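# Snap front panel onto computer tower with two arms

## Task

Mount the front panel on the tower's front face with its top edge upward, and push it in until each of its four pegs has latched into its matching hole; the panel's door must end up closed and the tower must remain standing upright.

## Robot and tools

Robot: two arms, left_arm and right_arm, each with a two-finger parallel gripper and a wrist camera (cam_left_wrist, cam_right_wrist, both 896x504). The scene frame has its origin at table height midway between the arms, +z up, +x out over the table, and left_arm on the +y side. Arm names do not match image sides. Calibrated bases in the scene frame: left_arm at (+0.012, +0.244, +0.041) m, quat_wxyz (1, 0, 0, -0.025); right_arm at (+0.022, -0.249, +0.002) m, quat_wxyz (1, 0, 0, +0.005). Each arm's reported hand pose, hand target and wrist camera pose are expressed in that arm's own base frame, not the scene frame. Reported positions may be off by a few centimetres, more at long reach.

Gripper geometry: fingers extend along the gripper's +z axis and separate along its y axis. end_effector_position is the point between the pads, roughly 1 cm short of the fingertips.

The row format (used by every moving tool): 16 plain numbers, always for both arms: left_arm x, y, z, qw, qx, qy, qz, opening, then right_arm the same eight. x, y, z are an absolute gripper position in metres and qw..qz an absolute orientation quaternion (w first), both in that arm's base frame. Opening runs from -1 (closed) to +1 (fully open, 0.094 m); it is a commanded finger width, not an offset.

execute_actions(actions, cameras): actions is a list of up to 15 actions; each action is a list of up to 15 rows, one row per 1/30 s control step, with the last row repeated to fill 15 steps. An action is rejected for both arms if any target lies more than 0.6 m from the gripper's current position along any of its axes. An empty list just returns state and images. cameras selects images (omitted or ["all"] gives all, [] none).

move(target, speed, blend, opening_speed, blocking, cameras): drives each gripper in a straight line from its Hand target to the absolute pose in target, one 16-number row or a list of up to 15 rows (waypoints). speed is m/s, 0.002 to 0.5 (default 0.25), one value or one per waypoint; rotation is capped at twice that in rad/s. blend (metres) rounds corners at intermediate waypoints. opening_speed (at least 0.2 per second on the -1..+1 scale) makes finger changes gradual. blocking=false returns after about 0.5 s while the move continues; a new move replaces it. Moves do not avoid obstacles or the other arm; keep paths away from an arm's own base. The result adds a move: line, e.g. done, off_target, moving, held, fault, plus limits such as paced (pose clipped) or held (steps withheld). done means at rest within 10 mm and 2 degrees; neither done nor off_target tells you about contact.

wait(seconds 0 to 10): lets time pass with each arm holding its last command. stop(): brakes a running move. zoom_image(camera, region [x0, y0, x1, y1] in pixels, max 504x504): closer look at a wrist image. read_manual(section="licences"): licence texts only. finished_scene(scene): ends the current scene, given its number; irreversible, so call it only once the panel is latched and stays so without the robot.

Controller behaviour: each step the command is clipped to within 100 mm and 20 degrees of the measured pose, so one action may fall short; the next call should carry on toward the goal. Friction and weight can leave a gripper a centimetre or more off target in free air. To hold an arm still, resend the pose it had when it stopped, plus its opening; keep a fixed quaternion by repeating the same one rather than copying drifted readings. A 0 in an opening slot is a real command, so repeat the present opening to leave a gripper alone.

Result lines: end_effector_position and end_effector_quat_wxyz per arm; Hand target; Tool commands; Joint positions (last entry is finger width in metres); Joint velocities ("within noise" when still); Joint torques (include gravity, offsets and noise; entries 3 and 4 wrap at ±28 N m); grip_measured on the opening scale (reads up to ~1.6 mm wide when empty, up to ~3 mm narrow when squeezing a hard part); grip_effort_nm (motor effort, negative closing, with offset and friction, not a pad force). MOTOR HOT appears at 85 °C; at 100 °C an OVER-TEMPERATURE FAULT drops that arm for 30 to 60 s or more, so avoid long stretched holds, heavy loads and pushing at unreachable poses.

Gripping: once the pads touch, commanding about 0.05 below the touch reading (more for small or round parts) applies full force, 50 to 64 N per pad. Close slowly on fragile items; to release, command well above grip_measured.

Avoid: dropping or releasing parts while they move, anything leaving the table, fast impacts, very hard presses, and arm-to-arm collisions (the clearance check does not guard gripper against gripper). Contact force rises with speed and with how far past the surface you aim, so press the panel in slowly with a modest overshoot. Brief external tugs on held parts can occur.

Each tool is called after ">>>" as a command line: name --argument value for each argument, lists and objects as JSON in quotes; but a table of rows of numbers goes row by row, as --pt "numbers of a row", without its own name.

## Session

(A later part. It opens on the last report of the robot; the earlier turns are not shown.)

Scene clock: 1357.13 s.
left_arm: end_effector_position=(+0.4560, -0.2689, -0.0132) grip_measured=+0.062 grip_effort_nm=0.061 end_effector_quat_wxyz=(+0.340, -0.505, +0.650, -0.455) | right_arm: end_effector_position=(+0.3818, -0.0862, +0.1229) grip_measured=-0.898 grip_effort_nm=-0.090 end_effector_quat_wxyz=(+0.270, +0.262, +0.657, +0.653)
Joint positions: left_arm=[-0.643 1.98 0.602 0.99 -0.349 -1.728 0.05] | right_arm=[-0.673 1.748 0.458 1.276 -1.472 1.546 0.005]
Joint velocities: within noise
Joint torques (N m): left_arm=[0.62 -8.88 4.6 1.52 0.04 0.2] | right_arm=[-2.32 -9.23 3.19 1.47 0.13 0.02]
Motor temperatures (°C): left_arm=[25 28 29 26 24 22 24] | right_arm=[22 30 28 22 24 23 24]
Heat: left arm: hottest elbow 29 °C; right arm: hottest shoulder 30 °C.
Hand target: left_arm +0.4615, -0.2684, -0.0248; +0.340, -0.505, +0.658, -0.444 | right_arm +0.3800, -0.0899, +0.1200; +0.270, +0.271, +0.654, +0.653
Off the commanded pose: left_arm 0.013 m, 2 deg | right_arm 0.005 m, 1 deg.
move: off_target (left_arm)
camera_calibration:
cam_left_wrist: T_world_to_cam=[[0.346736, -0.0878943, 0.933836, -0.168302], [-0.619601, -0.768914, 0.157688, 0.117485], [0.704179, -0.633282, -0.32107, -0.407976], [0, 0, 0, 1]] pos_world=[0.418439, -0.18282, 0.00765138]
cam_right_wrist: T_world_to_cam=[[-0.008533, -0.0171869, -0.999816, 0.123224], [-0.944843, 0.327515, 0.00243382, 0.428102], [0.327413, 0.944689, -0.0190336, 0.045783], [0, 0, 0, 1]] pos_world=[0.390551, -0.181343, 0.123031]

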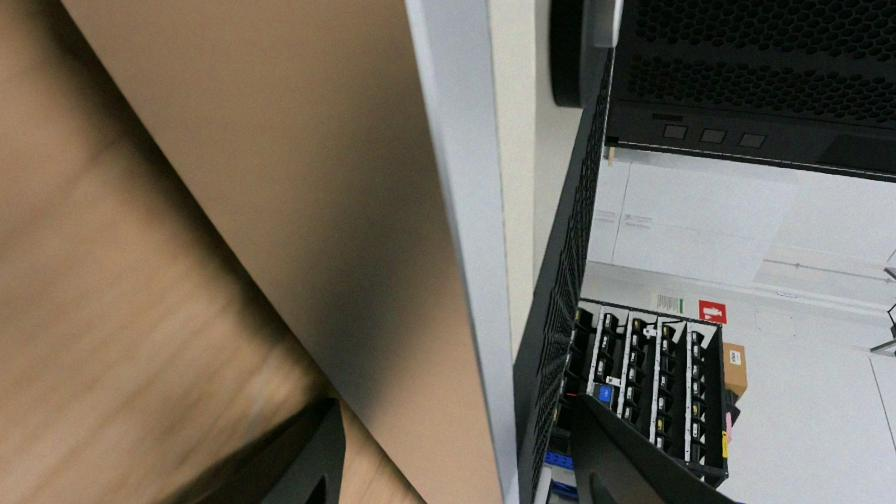

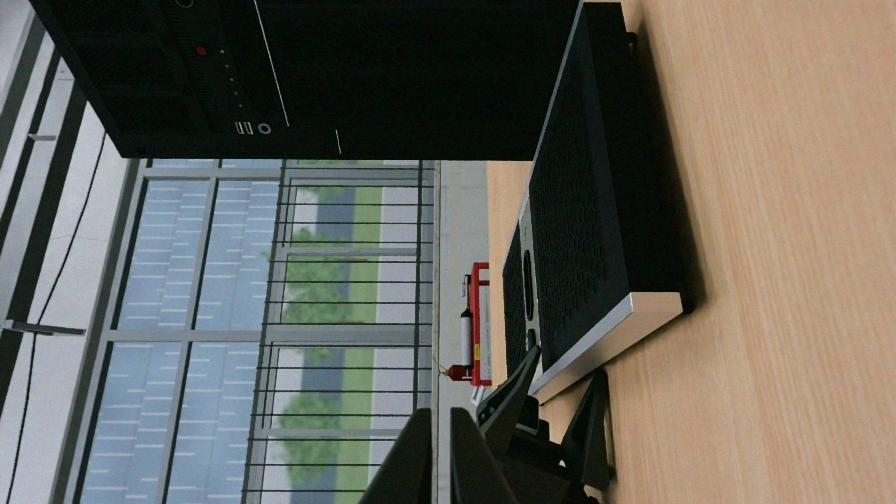

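>>> move --pt "0.415 -0.256 -0.005 0.3404 -0.5047 0.6577 -0.4436 0.064 0.38 -0.09 0.12 0.2706 0.2706 0.6533 0.6533 -0.9" --pt "0.405 -0.258 0.000 0.3899 -0.5673 0.5978 -0.4109 0.064 0.38 -0.09 0.12 0.2706 0.2706 0.6533 0.6533 -0.9" --speed 0.08 --cameras '["cam_left_wrist", "cam_right_wrist"]'

>>> zoom_image --camera "cam_right_wrist" --region '[440, 280, 720, 504]'

Scene clock: 1413.70 s.
left_arm: end_effector_position=(+0.3991, -0.2483, -0.0096) grip_measured=+0.062 grip_effort_nm=0.056 end_effector_quat_wxyz=(-0.393, +0.565, -0.607, +0.398) | right_arm: end_effector_position=(+0.3818, -0.0862, +0.1229) grip_measured=-0.898 grip_effort_nm=-0.095 end_effector_quat_wxyz=(+0.270, +0.262, +0.657, +0.653)
Joint positions: left_arm=[-0.788 1.9 0.506 0.89 -0.68 -1.875 0.05] | right_arm=[-0.673 1.748 0.458 1.276 -1.472 1.546 0.005]
Joint velocities: within noise
Joint torques (N m): left_arm=[-0.38 -10.64 4.19 1.57 -0.4 -0.02] | right_arm=[-1.79 -9.52 3.14 1.55 0.11 0.01]
Motor temperatures (°C): left_arm=[25 27 29 26 24 22 24] | right_arm=[22 30 28 22 24 23 24]
Heat: left arm: hottest elbow 29 °C; right arm: hottest shoulder 30 °C.
Hand target: left_arm +0.4048, -0.2577, +0.0001; -0.390, +0.567, -0.598, +0.411 | right_arm +0.3800, -0.0899, +0.1200; +0.270, +0.271, +0.654, +0.653
Off the commanded pose: left_arm 0.015 m, 2 deg | right_arm 0.005 m, 1 deg.
move: off_target (left_arm)
camera_calibration:
cam_left_wrist: T_world_to_cam=[[0.375122, -0.0569781, 0.925223, -0.15391], [-0.443673, -0.887395, 0.125234, -0.00247781], [0.813903, -0.457474, -0.358161, -0.354208], [0, 0, 0, 1]] pos_world=[0.344927, -0.17301, 0.015848]
cam_right_wrist: T_world_to_cam=[[-0.008533, -0.0171869, -0.999816, 0.123224], [-0.944843, 0.327515, 0.00243382, 0.428102], [0.327413, 0.944689, -0.0190336, 0.045783], [0, 0, 0, 1]] pos_world=[0.390551, -0.181343, 0.123031]

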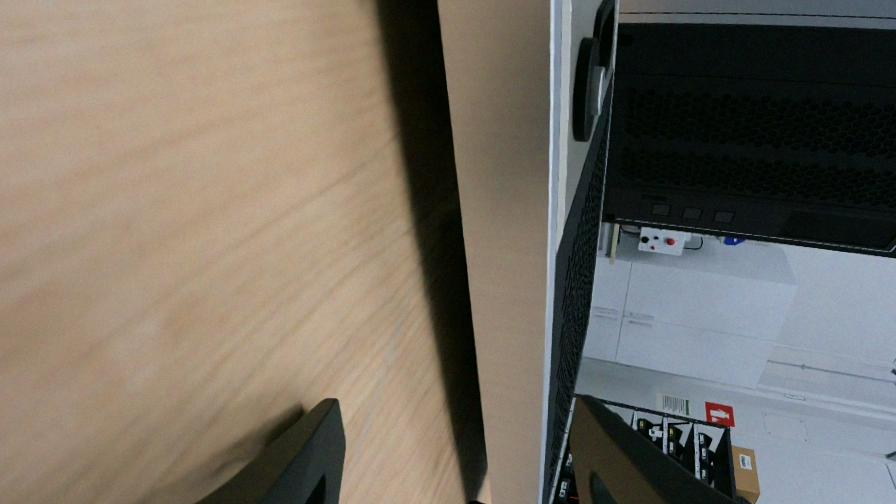

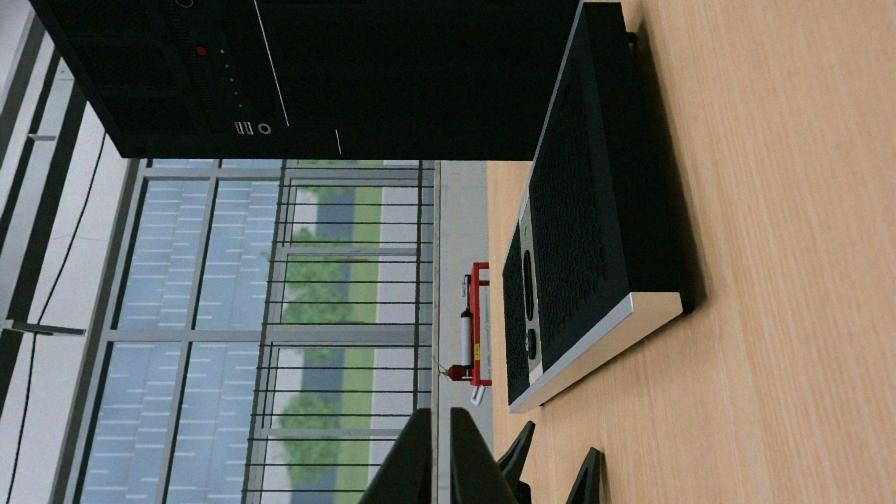

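Scaled by 1.800 from the camera's 896x504 image, which has a finer 1280x720 frame.

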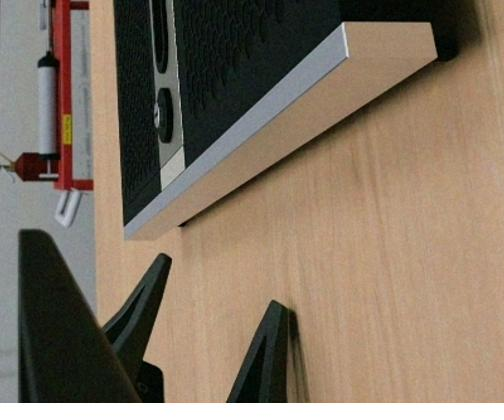

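>>> move --target '[0.444, -0.272, -0.009, 0.3899, -0.5673, 0.5978, -0.4109, 0.064, 0.38, -0.09, 0.12, 0.2706, 0.2706, 0.6533, 0.6533, -0.9]' --speed 0.05 --cameras '["cam_left_wrist", "cam_right_wrist"]'

>>> zoom_image --camera "cam_right_wrist" --region '[440, 280, 720, 504]'

Scene clock: 1441.07 s.
left_arm: end_effector_position=(+0.4372, -0.2699, -0.0026) grip_measured=+0.062 grip_effort_nm=0.061 end_effector_quat_wxyz=(-0.387, +0.569, -0.593, +0.418) | right_arm: end_effector_position=(+0.3818, -0.0862, +0.1229) grip_measured=-0.898 grip_effort_nm=-0.095 end_effector_quat_wxyz=(+0.270, +0.262, +0.657, +0.653)
Joint positions: left_arm=[-0.754 1.933 0.61 0.868 -0.643 -1.874 0.05] | right_arm=[-0.673 1.748 0.458 1.276 -1.472 1.546 0.005]
Joint velocities: within noise
Joint torques (N m): left_arm=[0.85 -9.41 5.01 1.5 -0.15 0.2] | right_arm=[-1.79 -9.47 3.14 1.69 0.12 0.04]
Motor temperatures (°C): left_arm=[25 27 29 26 24 21 24] | right_arm=[22 30 28 22 24 23 24]
Heat: left arm: hottest elbow 29 °C; right arm: hottest shoulder 30 °C.
Hand target: left_arm +0.4437, -0.2717, -0.0090; -0.390, +0.567, -0.598, +0.411 | right_arm +0.3800, -0.0899, +0.1200; +0.270, +0.271, +0.654, +0.653
Off the commanded pose: left_arm 0.010 m, 1 deg | right_arm 0.005 m, 1 deg.
move: done
camera_calibration:
cam_left_wrist: T_world_to_cam=[[0.353048, -0.0143194, 0.935496, -0.154676], [-0.446729, -0.881122, 0.155105, -0.00243164], [0.822065, -0.472672, -0.317475, -0.400122], [0, 0, 0, 1]] pos_world=[0.382448, -0.193484, 0.0180465]
cam_right_wrist: T_world_to_cam=[[-0.008533, -0.0171869, -0.999816, 0.123224], [-0.944843, 0.327515, 0.00243382, 0.428102], [0.327413, 0.944689, -0.0190336, 0.045783], [0, 0, 0, 1]] pos_world=[0.390551, -0.181343, 0.123031]

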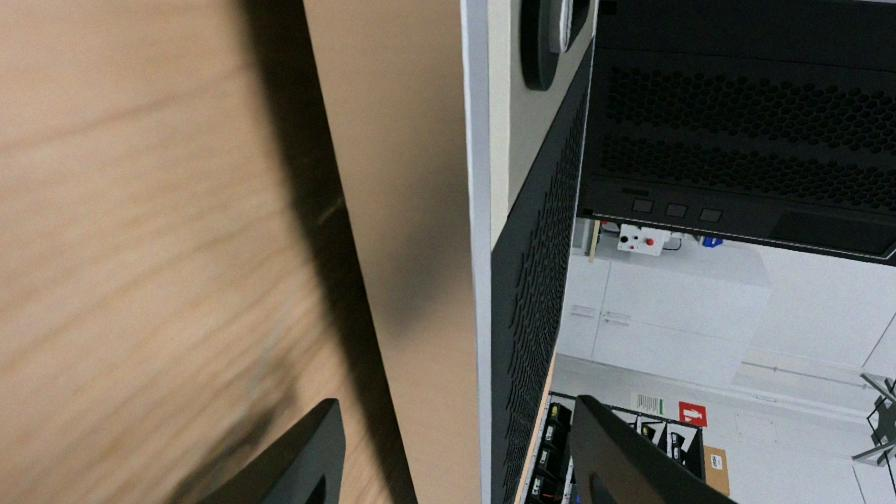

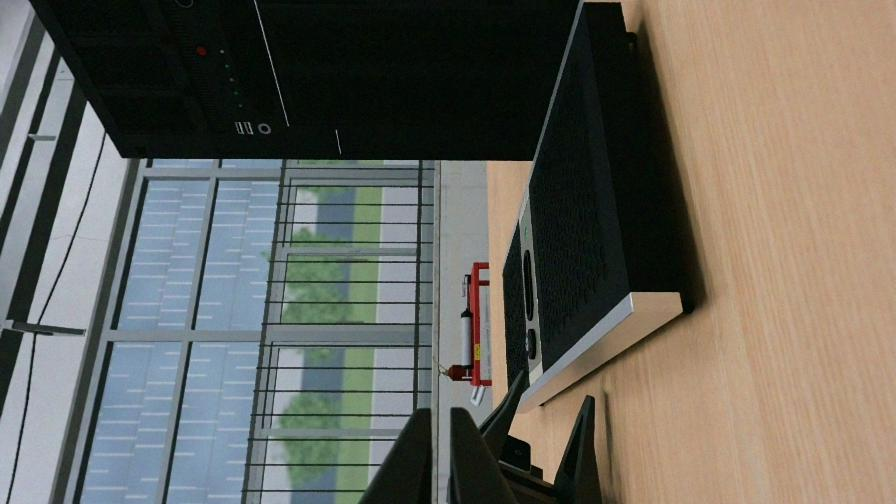

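Scaled by 1.800 from the camera's 896x504 image, which has a finer 1280x720 frame.

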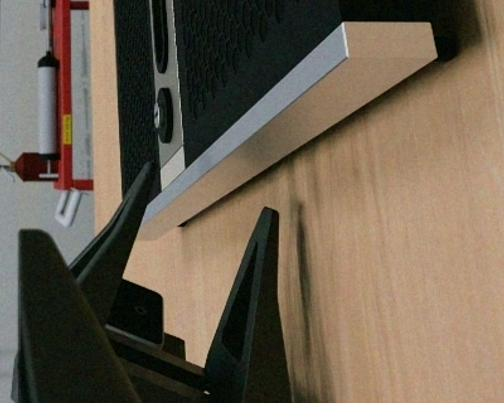

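>>> move --pt "0.436 -0.270 -0.018 0.3899 -0.5673 0.5978 -0.4109 0.064 0.38 -0.09 0.12 0.2706 0.2706 0.6533 0.6533 -0.9" --pt "0.446 -0.2715 -0.022 0.3899 -0.5673 0.5978 -0.4109 0.064 0.38 -0.09 0.12 0.2706 0.2706 0.6533 0.6533 -0.9" --speed 0.04 --cameras '["cam_left_wrist", "cam_right_wrist"]'

>>> zoom_image --camera "cam_right_wrist" --region '[440, 280, 720, 504]'

Scene clock: 1449.33 s.
left_arm: end_effector_position=(+0.4405, -0.2702, -0.0132) grip_measured=+0.062 grip_effort_nm=0.066 end_effector_quat_wxyz=(-0.388, +0.569, -0.594, +0.415) | right_arm: end_effector_position=(+0.3818, -0.0862, +0.1229) grip_measured=-0.898 grip_effort_nm=-0.100 end_effector_quat_wxyz=(+0.270, +0.262, +0.657, +0.653)
Joint positions: left_arm=[-0.75 1.97 0.624 0.888 -0.642 -1.87 0.05] | right_arm=[-0.673 1.748 0.458 1.276 -1.472 1.546 0.005]
Joint velocities: within noise
Joint torques (N m): left_arm=[0.73 -8.59 4.46 2.29 -0.04 0.19] | right_arm=[-2.02 -9.82 3.23 1.62 0.13 0.03]
Motor temperatures (°C): left_arm=[25 28 29 26 24 22 24] | right_arm=[22 30 28 22 24 23 24]
Heat: left arm: hottest elbow 29 °C; right arm: hottest shoulder 30 °C.
Hand target: left_arm +0.4457, -0.2713, -0.0219; -0.390, +0.567, -0.598, +0.411 | right_arm +0.3800, -0.0899, +0.1200; +0.270, +0.271, +0.654, +0.653
Off the commanded pose: left_arm 0.010 m, 1 deg | right_arm 0.005 m, 1 deg.
move: done
camera_calibration:
cam_left_wrist: T_world_to_cam=[[0.355996, -0.0189528, 0.934295, -0.148537], [-0.444223, -0.88304, 0.15135, -0.00128882], [0.822151, -0.468916, -0.322778, -0.405466], [0, 0, 0, 1]] pos_world=[0.385661, -0.194083, 0.00809682]
cam_right_wrist: T_world_to_cam=[[-0.008533, -0.0171869, -0.999816, 0.123224], [-0.944843, 0.327515, 0.00243382, 0.428102], [0.327413, 0.944689, -0.0190336, 0.045783], [0, 0, 0, 1]] pos_world=[0.390551, -0.181343, 0.123031]

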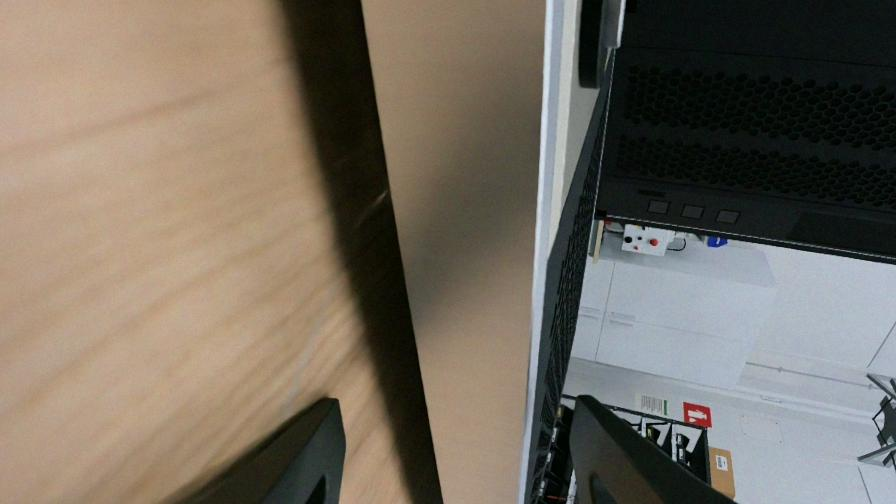

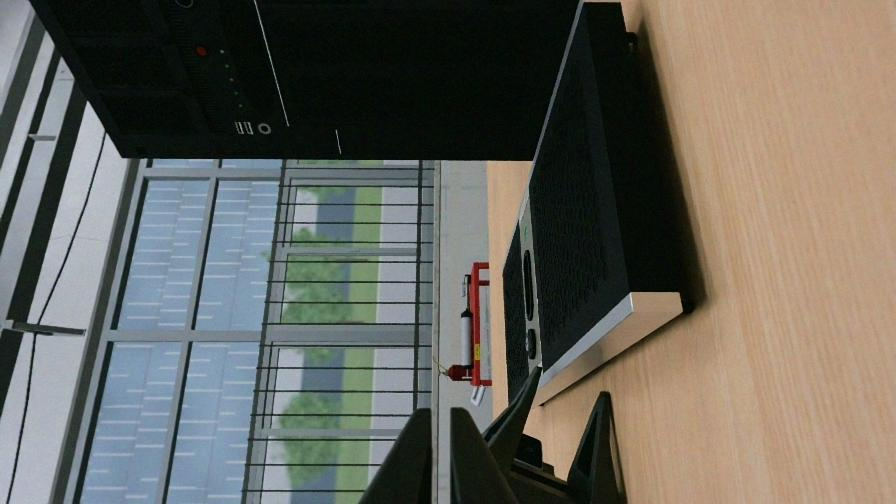

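Scaled by 1.800 from the camera's 896x504 image, which has a finer 1280x720 frame.

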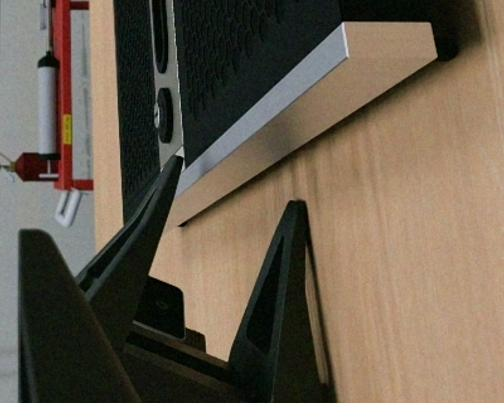

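>>> move --target '[0.479, -0.2733, -0.024, 0.3899, -0.5673, 0.5978, -0.4109, 0.064, 0.38, -0.09, 0.12, 0.2706, 0.2706, 0.6533, 0.6533, -0.9]' --speed 0.04 --cameras '["cam_left_wrist", "cam_right_wrist"]'

>>> zoom_image --camera "cam_right_wrist" --region '[440, 280, 720, 504]'

Scene clock: 1460.27 s.
left_arm: end_effector_position=(+0.4734, -0.2730, -0.0130) grip_measured=+0.062 grip_effort_nm=0.061 end_effector_quat_wxyz=(-0.388, +0.569, -0.590, +0.422) | right_arm: end_effector_position=(+0.3818, -0.0862, +0.1229) grip_measured=-0.898 grip_effort_nm=-0.095 end_effector_quat_wxyz=(+0.270, +0.262, +0.657, +0.653)
Joint positions: left_arm=[-0.699 2.003 0.694 0.883 -0.594 -1.844 0.05] | right_arm=[-0.673 1.748 0.458 1.276 -1.472 1.546 0.005]
Joint velocities: within noise
Joint torques (N m): left_arm=[0.56 -9.82 5.03 1.48 -0.11 0.21] | right_arm=[-1.79 -9.35 3.23 1.48 0.12 -0.01]
Motor temperatures (°C): left_arm=[25 28 29 26 24 22 24] | right_arm=[22 30 28 22 24 23 24]
Heat: left arm: hottest elbow 29 °C; right arm: hottest shoulder 30 °C.
Hand target: left_arm +0.4786, -0.2731, -0.0238; -0.390, +0.567, -0.598, +0.411 | right_arm +0.3800, -0.0899, +0.1200; +0.270, +0.271, +0.654, +0.653
Off the commanded pose: left_arm 0.012 m, 2 deg | right_arm 0.005 m, 1 deg.
move: off_target (left_arm)
camera_calibration:
cam_left_wrist: T_world_to_cam=[[0.345246, -0.00821064, 0.938476, -0.152432], [-0.447533, -0.88039, 0.156936, 0.0132406], [0.824936, -0.47418, -0.307626, -0.436318], [0, 0, 0, 1]] pos_world=[0.418487, -0.196488, 0.00675347]
cam_right_wrist: T_world_to_cam=[[-0.008533, -0.0171869, -0.999816, 0.123224], [-0.944843, 0.327515, 0.00243382, 0.428102], [0.327413, 0.944689, -0.0190336, 0.045783], [0, 0, 0, 1]] pos_world=[0.390551, -0.181343, 0.123031]

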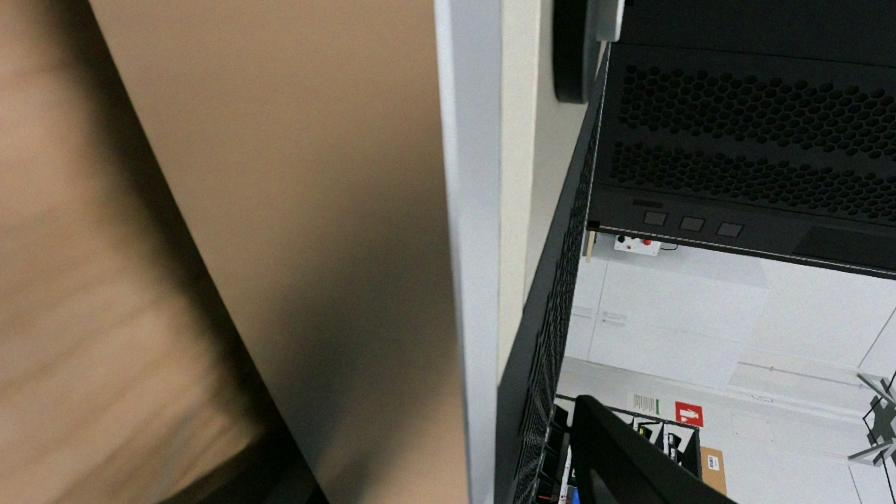

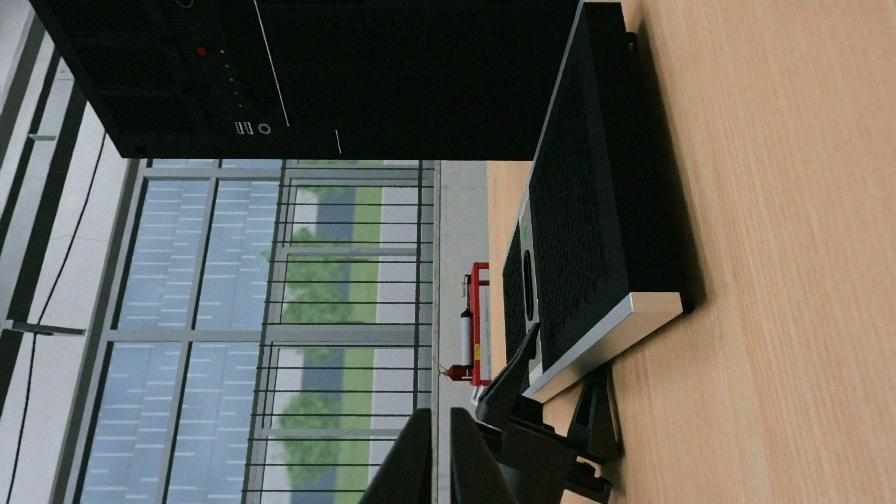

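Scaled by 1.800 from the camera's 896x504 image, which has a finer 1280x720 frame.

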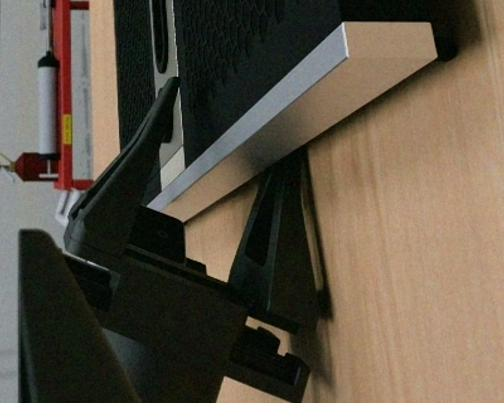

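>>> move --pt "0.480 -0.2733 -0.005 0.3865 -0.571 0.591 -0.418 0.064 0.38 -0.09 0.12 0.2706 0.2706 0.6533 0.6533 -0.9" --pt "0.483 -0.273 0.012 0.383 -0.575 0.584 -0.426 0.064 0.38 -0.09 0.12 0.2706 0.2706 0.6533 0.6533 -0.9" --speed 0.05 --blend 0.01 --cameras '["cam_left_wrist", "cam_right_wrist"]'

>>> zoom_image --camera "cam_right_wrist" --region '[440, 280, 720, 504]'

Scene clock: 1489.83 s.
left_arm: end_effector_position=(+0.4754, -0.2721, -0.0028) grip_measured=+0.062 grip_effort_nm=0.051 end_effector_quat_wxyz=(-0.382, +0.571, -0.597, +0.414) | right_arm: end_effector_position=(+0.3818, -0.0862, +0.1229) grip_measured=-0.898 grip_effort_nm=-0.100 end_effector_quat_wxyz=(+0.270, +0.262, +0.657, +0.653)
Joint positions: left_arm=[-0.692 1.955 0.695 0.807 -0.58 -1.848 0.05] | right_arm=[-0.673 1.748 0.458 1.276 -1.472 1.546 0.005]
Joint velocities: within noise
Joint torques (N m): left_arm=[0.62 -13.57 4.57 1.84 -0.25 0.01] | right_arm=[-1.55 -9.05 3.36 1.42 0.13 0]
Motor temperatures (°C): left_arm=[24 28 29 26 24 22 24] | right_arm=[22 30 28 22 24 23 24]
Heat: left arm: hottest elbow 29 °C; right arm: hottest shoulder 30 °C.
Hand target: left_arm +0.4830, -0.2729, +0.0121; -0.383, +0.575, -0.584, +0.426 | right_arm +0.3800, -0.0899, +0.1200; +0.270, +0.271, +0.654, +0.653
Off the commanded pose: left_arm 0.017 m, 2 deg | right_arm 0.005 m, 1 deg.
move: off_target (left_arm); blend cut to 0.0086 m at target 1
camera_calibration:
cam_left_wrist: T_world_to_cam=[[0.367029, -0.0175179, 0.930045, -0.175572], [-0.447621, -0.879779, 0.160076, 0.0134582], [0.81543, -0.47506, -0.330746, -0.4302], [0, 0, 0, 1]] pos_world=[0.421262, -0.195606, 0.0188481]
cam_right_wrist: T_world_to_cam=[[-0.008533, -0.0171869, -0.999816, 0.123224], [-0.944843, 0.327515, 0.00243382, 0.428102], [0.327413, 0.944689, -0.0190336, 0.045783], [0, 0, 0, 1]] pos_world=[0.390551, -0.181343, 0.123031]

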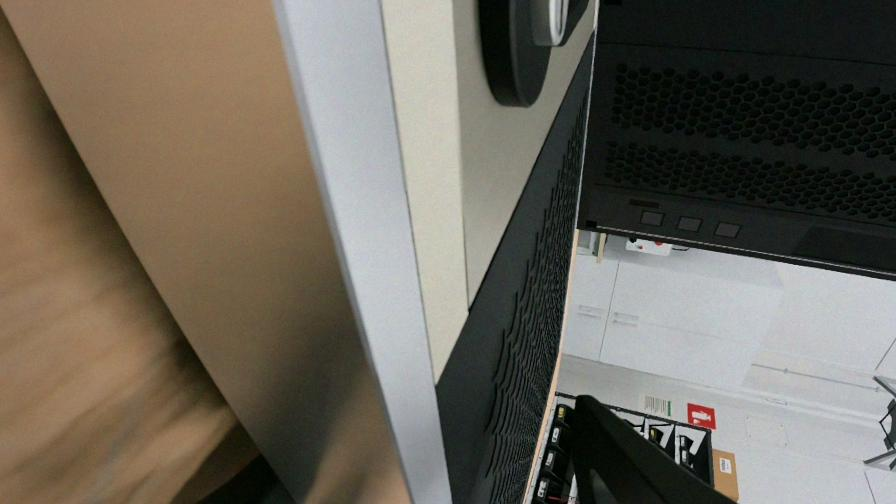

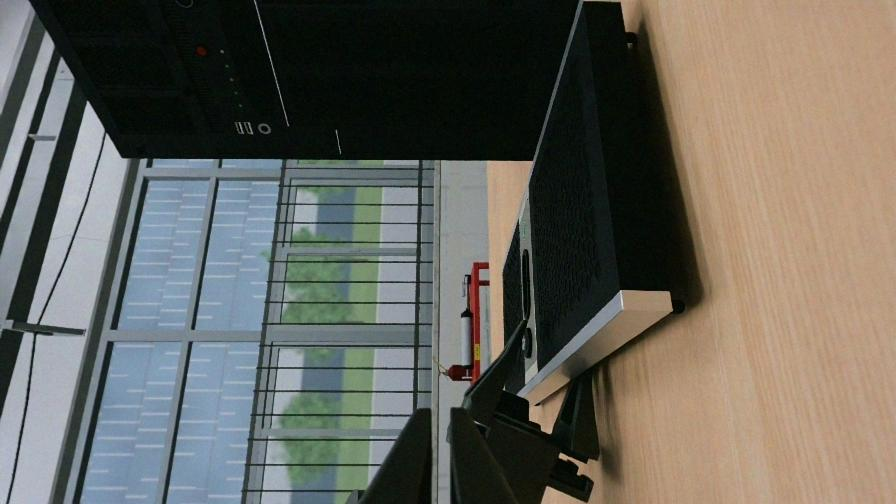

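Scaled by 1.800 from the camera's 896x504 image, which has a finer 1280x720 frame.

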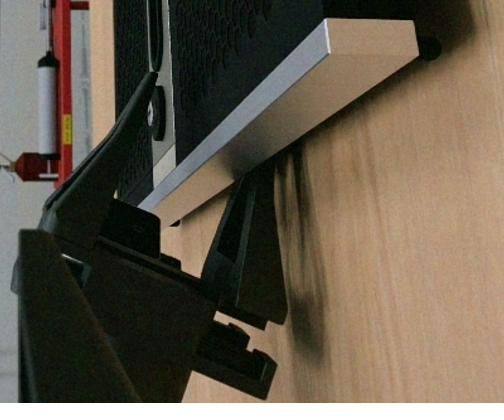

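>>> move --pt "0.488 -0.2725 0.040 0.381 -0.578 0.579 -0.431 0.064 0.38 -0.09 0.12 0.2706 0.2706 0.6533 0.6533 -0.9" --pt "0.495 -0.2718 0.068 0.3781 -0.5802 0.5750 -0.4355 0.064 0.38 -0.09 0.12 0.2706 0.2706 0.6533 0.6533 -0.9" --speed 0.05 --blend 0.01 --cameras '["cam_left_wrist", "cam_right_wrist"]'

>>> zoom_image --camera "cam_right_wrist" --region '[440, 280, 720, 504]'

Scene clock: 1500.77 s.
left_arm: end_effector_position=(+0.4824, -0.2666, +0.0472) grip_measured=+0.062 grip_effort_nm=0.046 end_effector_quat_wxyz=(-0.377, +0.577, -0.593, +0.417) | right_arm: end_effector_position=(+0.3818, -0.0862, +0.1229) grip_measured=-0.898 grip_effort_nm=-0.095 end_effector_quat_wxyz=(+0.270, +0.262, +0.657, +0.653)
Joint positions: left_arm=[-0.67 1.799 0.695 0.653 -0.559 -1.859 0.05] | right_arm=[-0.673 1.748 0.458 1.276 -1.472 1.546 0.005]
Joint velocities: within noise
Joint torques (N m): left_arm=[0.67 -12.63 7.08 1.7 -0.24 -0.01] | right_arm=[-2.02 -9.93 3.28 1.73 0.14 0.01]
Motor temperatures (°C): left_arm=[24 28 29 26 24 22 24] | right_arm=[22 30 28 22 24 23 24]
Heat: left arm: hottest elbow 29 °C; right arm: hottest shoulder 30 °C.
Hand target: left_arm +0.4945, -0.2715, +0.0683; -0.378, +0.580, -0.575, +0.436 | right_arm +0.3800, -0.0899, +0.1200; +0.270, +0.271, +0.654, +0.653
Off the commanded pose: left_arm 0.025 m, 3 deg | right_arm 0.005 m, 1 deg.
move: off_target (left_arm)
camera_calibration:
cam_left_wrist: T_world_to_cam=[[0.37175, 0.00229509, 0.92833, -0.221463], [-0.440981, -0.879533, 0.178765, 0.00941428], [0.816907, -0.475832, -0.325955, -0.417884], [0, 0, 0, 1]] pos_world=[0.427853, -0.190054, 0.0676962]
cam_right_wrist: T_world_to_cam=[[-0.008533, -0.0171869, -0.999816, 0.123224], [-0.944843, 0.327515, 0.00243382, 0.428102], [0.327413, 0.944689, -0.0190336, 0.045783], [0, 0, 0, 1]] pos_world=[0.390551, -0.181343, 0.123031]

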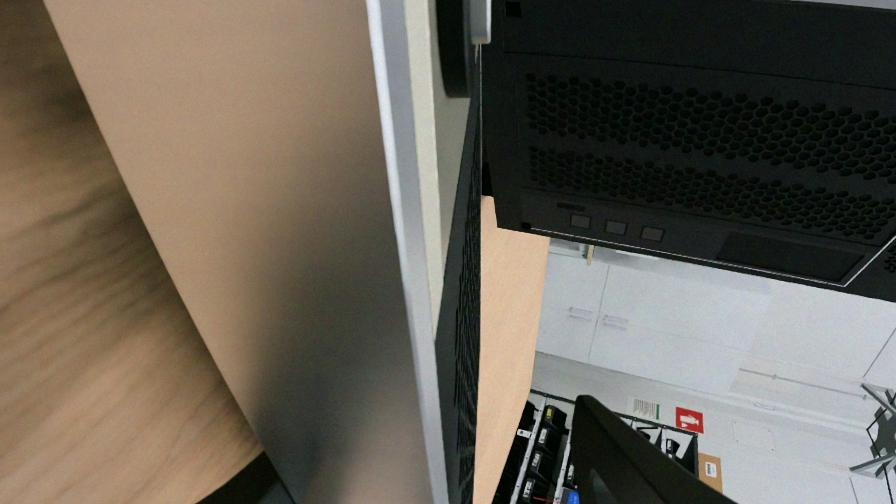

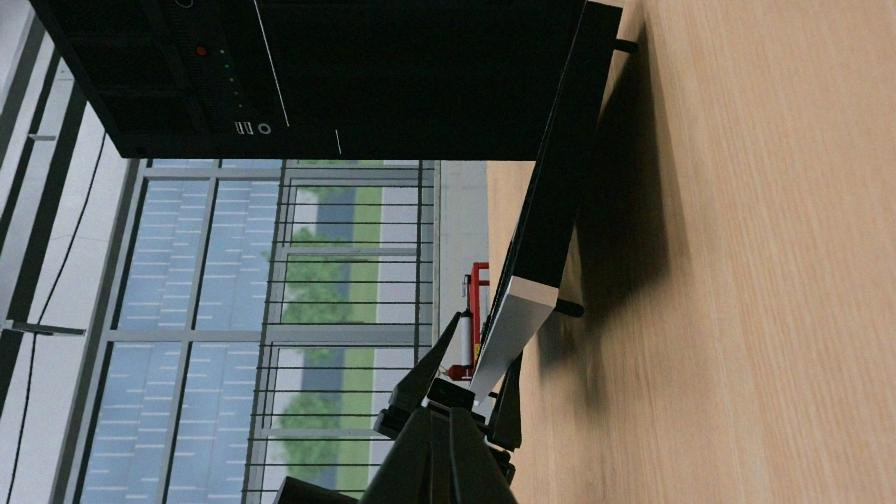

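Scaled by 1.800 from the camera's 896x504 image, which has a finer 1280x720 frame.

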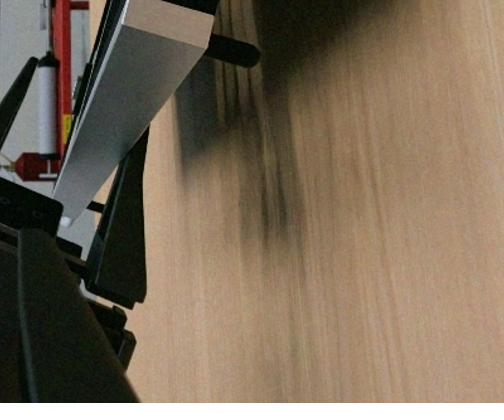

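>>> move --target '[0.498, -0.2715, 0.080, 0.3924, -0.5694, 0.5682, -0.4460, 0.064, 0.38, -0.09, 0.12, 0.2706, 0.2706, 0.6533, 0.6533, -0.9]' --speed 0.05 --cameras '["cam_left_wrist", "cam_right_wrist"]'

Scene clock: 1541.93 s.
left_arm: end_effector_position=(+0.4842, -0.2659, +0.0529) grip_measured=+0.062 grip_effort_nm=0.046 end_effector_quat_wxyz=(-0.384, +0.575, -0.588, +0.421) | right_arm: end_effector_position=(+0.3818, -0.0862, +0.1229) grip_measured=-0.898 grip_effort_nm=-0.095 end_effector_quat_wxyz=(+0.270, +0.262, +0.657, +0.653)
Joint positions: left_arm=[-0.669 1.795 0.695 0.669 -0.568 -1.848 0.05] | right_arm=[-0.673 1.748 0.458 1.276 -1.472 1.546 0.005]
Joint velocities: within noise
Joint torques (N m): left_arm=[0.62 -13.16 7.01 2.8 -0.36 0.21] | right_arm=[-2.26 -9.93 3.26 1.54 0.11 0.01]
Motor temperatures (°C): left_arm=[24 29 30 26 24 21 24] | right_arm=[22 30 28 22 24 23 24]
Heat: left arm: hottest elbow 30 °C; right arm: hottest shoulder 30 °C.
Hand target: left_arm +0.4973, -0.2709, +0.0802; -0.393, +0.570, -0.568, +0.446 | right_arm +0.3800, -0.0899, +0.1200; +0.270, +0.271, +0.654, +0.653
Off the commanded pose: left_arm 0.031 m, 4 deg | right_arm 0.005 m, 1 deg.
move: off_target (left_arm)
camera_calibration:
cam_left_wrist: T_world_to_cam=[[0.354449, 0.00392075, 0.935067, -0.218943], [-0.43952, -0.88194, 0.170304, 0.00899119], [0.825341, -0.471345, -0.310879, -0.420874], [0, 0, 0, 1]] pos_world=[0.428921, -0.189589, 0.0723544]
cam_right_wrist: T_world_to_cam=[[-0.008533, -0.0171869, -0.999816, 0.123224], [-0.944843, 0.327515, 0.00243382, 0.428102], [0.327413, 0.944689, -0.0190336, 0.045783], [0, 0, 0, 1]] pos_world=[0.390551, -0.181343, 0.123031]

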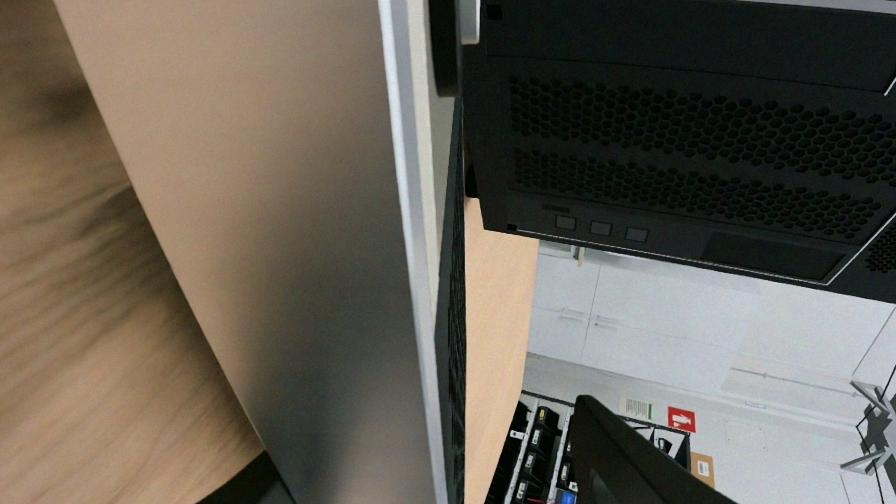

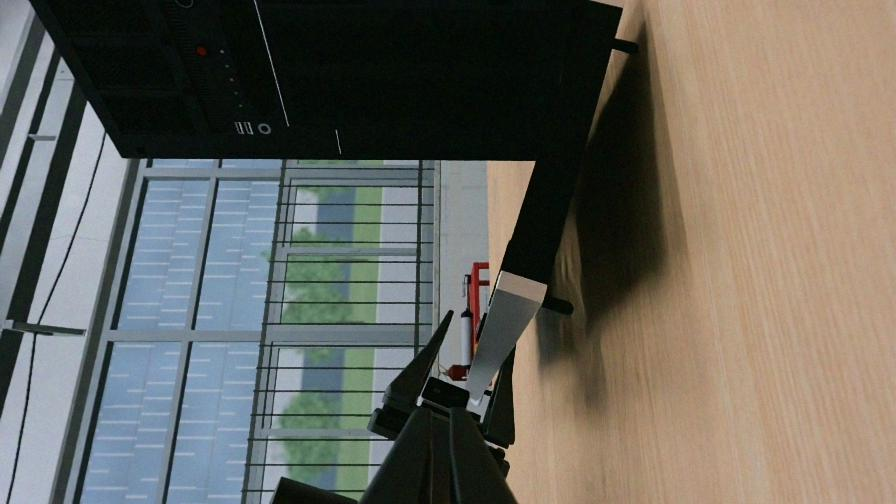

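>>> execute_actions --actions '[]'

Scene clock: 1574.00 s.
left_arm: end_effector_position=(+0.4843, -0.2659, +0.0530) grip_measured=+0.062 grip_effort_nm=0.046 end_effector_quat_wxyz=(-0.384, +0.575, -0.588, +0.421) | right_arm: end_effector_position=(+0.3818, -0.0862, +0.1229) grip_measured=-0.898 grip_effort_nm=-0.095 end_effector_quat_wxyz=(+0.270, +0.262, +0.657, +0.653)
Joint positions: left_arm=[-0.669 1.795 0.695 0.669 -0.568 -1.848 0.05] | right_arm=[-0.673 1.748 0.458 1.276 -1.472 1.546 0.005]
Joint velocities: within noise
Joint torques (N m): left_arm=[0.32 -12.92 6.99 2.82 -0.37 0.24] | right_arm=[-1.96 -9.7 3.18 1.62 0.15 0]
Motor temperatures (°C): left_arm=[24 30 30 26 24 22 24] | right_arm=[22 30 28 22 24 23 24]
Heat: left arm: hottest shoulder 30 °C; right arm: hottest shoulder 30 °C.
Hand target: left_arm +0.4973, -0.2709, +0.0802; -0.393, +0.570, -0.568, +0.446 | right_arm +0.3800, -0.0899, +0.1200; +0.270, +0.271, +0.654, +0.653
Tool commands: left_gripper/opening=+0.064 right_gripper/opening=-0.9
Off the commanded pose: left_arm 0.031 m, 4 deg | right_arm 0.005 m, 1 deg.
camera_calibration:
cam_left_wrist: T_world_to_cam=[[0.354132, 0.00338027, 0.935189, -0.219021], [-0.439815, -0.881903, 0.169734, 0.00915372], [0.82532, -0.471418, -0.310823, -0.420896], [0, 0, 0, 1]] pos_world=[0.428962, -0.189605, 0.0724478]
cam_right_wrist: T_world_to_cam=[[-0.008533, -0.0171869, -0.999816, 0.123224], [-0.944843, 0.327515, 0.00243382, 0.428102], [0.327413, 0.944689, -0.0190336, 0.045783], [0, 0, 0, 1]] pos_world=[0.390551, -0.181343, 0.123031]

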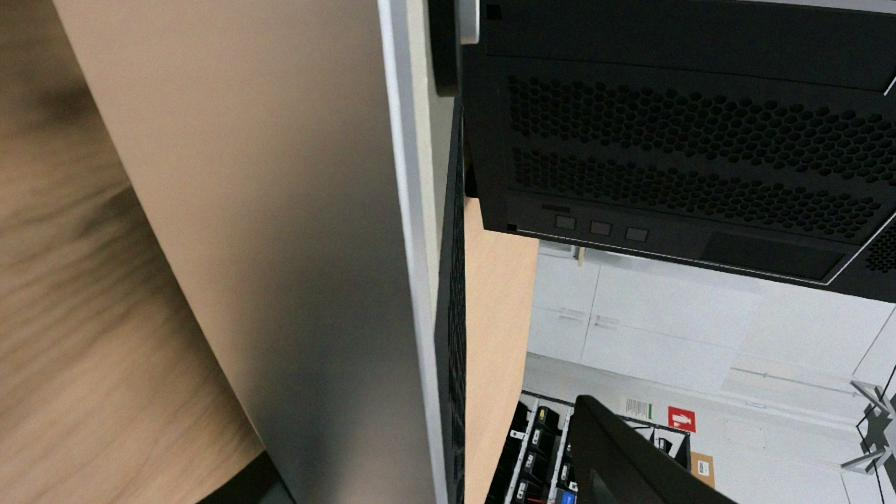

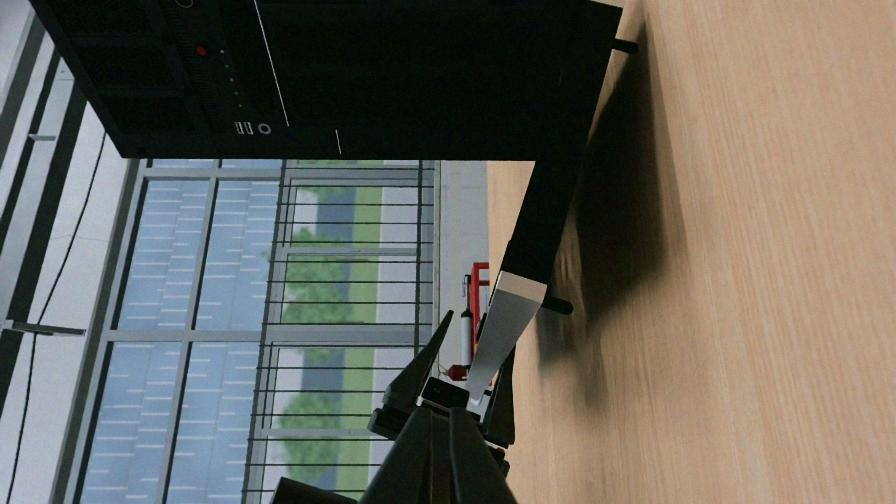

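>>> move --target '[0.4973, -0.2709, 0.0802, 0.3924, -0.5694, 0.5682, -0.4460, -0.78, 0.38, -0.09, 0.12, 0.2706, 0.2706, 0.6533, 0.6533, -0.9]' --opening_speed 0.5 --speed 0.1

Scene clock: 1731.70 s.
left_arm: end_effector_position=(+0.4843, -0.2661, +0.0533) grip_measured=-0.528 grip_effort_nm=-1.053 end_effector_quat_wxyz=(-0.383, +0.575, -0.587, +0.422) | right_arm: end_effector_position=(+0.3818, -0.0862, +0.1229) grip_measured=-0.898 grip_effort_nm=-0.105 end_effector_quat_wxyz=(+0.270, +0.262, +0.657, +0.653)
Joint positions: left_arm=[-0.669 1.794 0.695 0.67 -0.567 -1.85 0.022] | right_arm=[-0.673 1.748 0.458 1.276 -1.472 1.546 0.005]
Joint velocities: within noise
Joint torques (N m): left_arm=[0.73 -12.98 6.75 2.74 -0.39 0.21] | right_arm=[-2.2 -9.64 3.25 1.57 0.12 -0.01]
Motor temperatures (°C): left_arm=[24 30 31 26 24 22 25] | right_arm=[22 30 28 22 24 23 24]
Heat: left arm: hottest elbow 31 °C; right arm: hottest shoulder 30 °C.
Hand target: left_arm +0.4966, -0.2704, +0.0802; -0.393, +0.570, -0.568, +0.446 | right_arm +0.3800, -0.0899, +0.1200; +0.270, +0.271, +0.654, +0.653
Off the commanded pose: left_arm 0.030 m, 4 deg | right_arm 0.005 m, 1 deg.
move: off_target (left_arm)
camera_calibration:
cam_left_wrist: T_world_to_cam=[[0.353592, 0.00631741, 0.935378, -0.218309], [-0.439817, -0.881422, 0.172213, 0.0089563], [0.825551, -0.472288, -0.308885, -0.42138], [0, 0, 0, 1]] pos_world=[0.429002, -0.189739, 0.0725014]
cam_right_wrist: T_world_to_cam=[[-0.008533, -0.0171869, -0.999816, 0.123224], [-0.944843, 0.327515, 0.00243382, 0.428102], [0.327413, 0.944689, -0.0190336, 0.045783], [0, 0, 0, 1]] pos_world=[0.390551, -0.181343, 0.123031]

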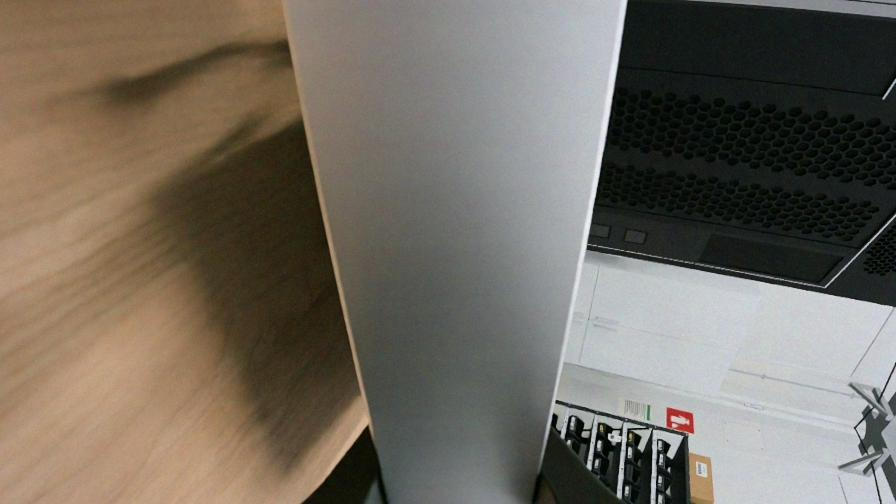

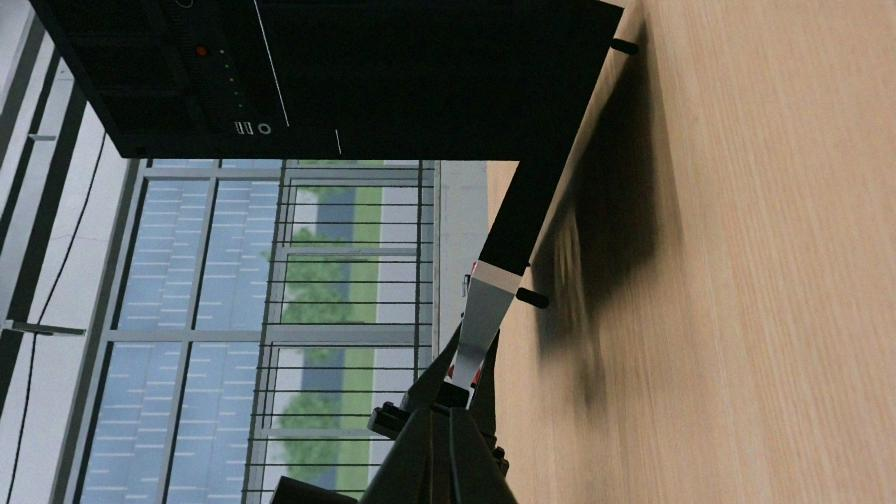

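>>> move --target '[0.480, -0.260, 0.116, 0.29015, -0.59813, 0.63399, -0.39509, -0.78, 0.38, -0.09, 0.12, 0.2706, 0.2706, 0.6533, 0.6533, -0.9]' --speed 0.07

Scene clock: 1816.93 s.
left_arm: end_effector_position=(+0.4618, -0.2518, +0.0855) grip_measured=-0.529 grip_effort_nm=-1.067 end_effector_quat_wxyz=(-0.281, +0.604, -0.647, +0.372) | right_arm: end_effector_position=(+0.3818, -0.0862, +0.1229) grip_measured=-0.898 grip_effort_nm=-0.095 end_effector_quat_wxyz=(+0.270, +0.262, +0.657, +0.653)
Joint positions: left_arm=[-0.613 1.543 0.707 0.188 -0.359 -1.935 0.022] | right_arm=[-0.673 1.748 0.458 1.276 -1.472 1.546 0.005]
Joint velocities: within noise
Joint torques (N m): left_arm=[0.38 -11.34 10.1 1.62 -0.35 0.21] | right_arm=[-1.96 -9.47 3.29 1.54 0.13 0.01]
Motor temperatures (°C): left_arm=[24 30 31 26 25 22 26] | right_arm=[22 30 28 22 24 23 24]
Heat: left arm: hottest elbow 31 °C; right arm: hottest shoulder 30 °C.
Hand target: left_arm +0.4788, -0.2591, +0.1165; -0.290, +0.598, -0.634, +0.395 | right_arm +0.3800, -0.0899, +0.1200; +0.270, +0.271, +0.654, +0.653
Off the commanded pose: left_arm 0.036 m, 3 deg | right_arm 0.005 m, 1 deg.
move: off_target (left_arm)
camera_calibration:
cam_left_wrist: T_world_to_cam=[[0.57247, -0.00590907, 0.819904, -0.334849], [-0.452125, -0.83648, 0.309652, 0.0113377], [0.684004, -0.547966, -0.481531, -0.325026], [0, 0, 0, 1]] pos_world=[0.419136, -0.170598, 0.114523]
cam_right_wrist: T_world_to_cam=[[-0.008533, -0.0171869, -0.999816, 0.123224], [-0.944843, 0.327515, 0.00243382, 0.428102], [0.327413, 0.944689, -0.0190336, 0.045783], [0, 0, 0, 1]] pos_world=[0.390551, -0.181343, 0.123031]

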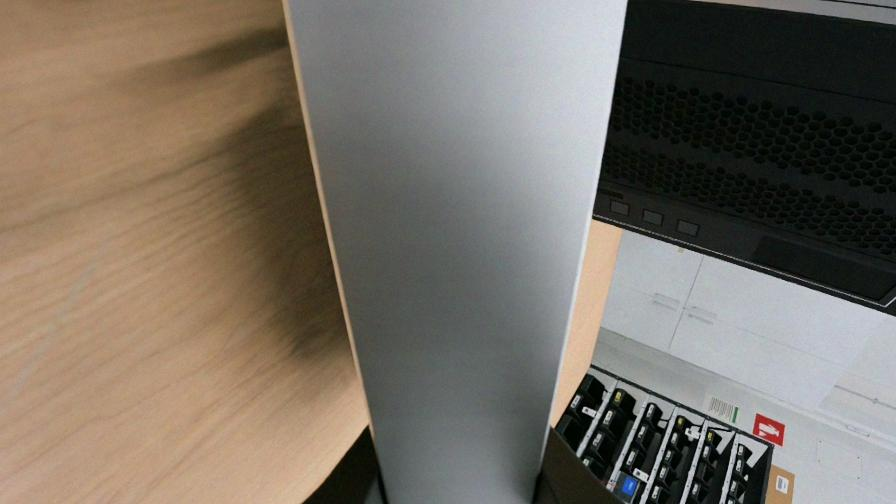

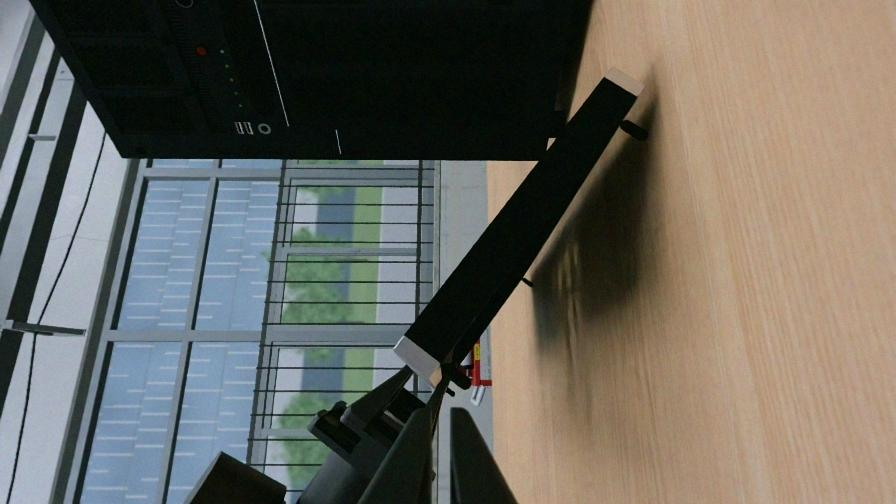

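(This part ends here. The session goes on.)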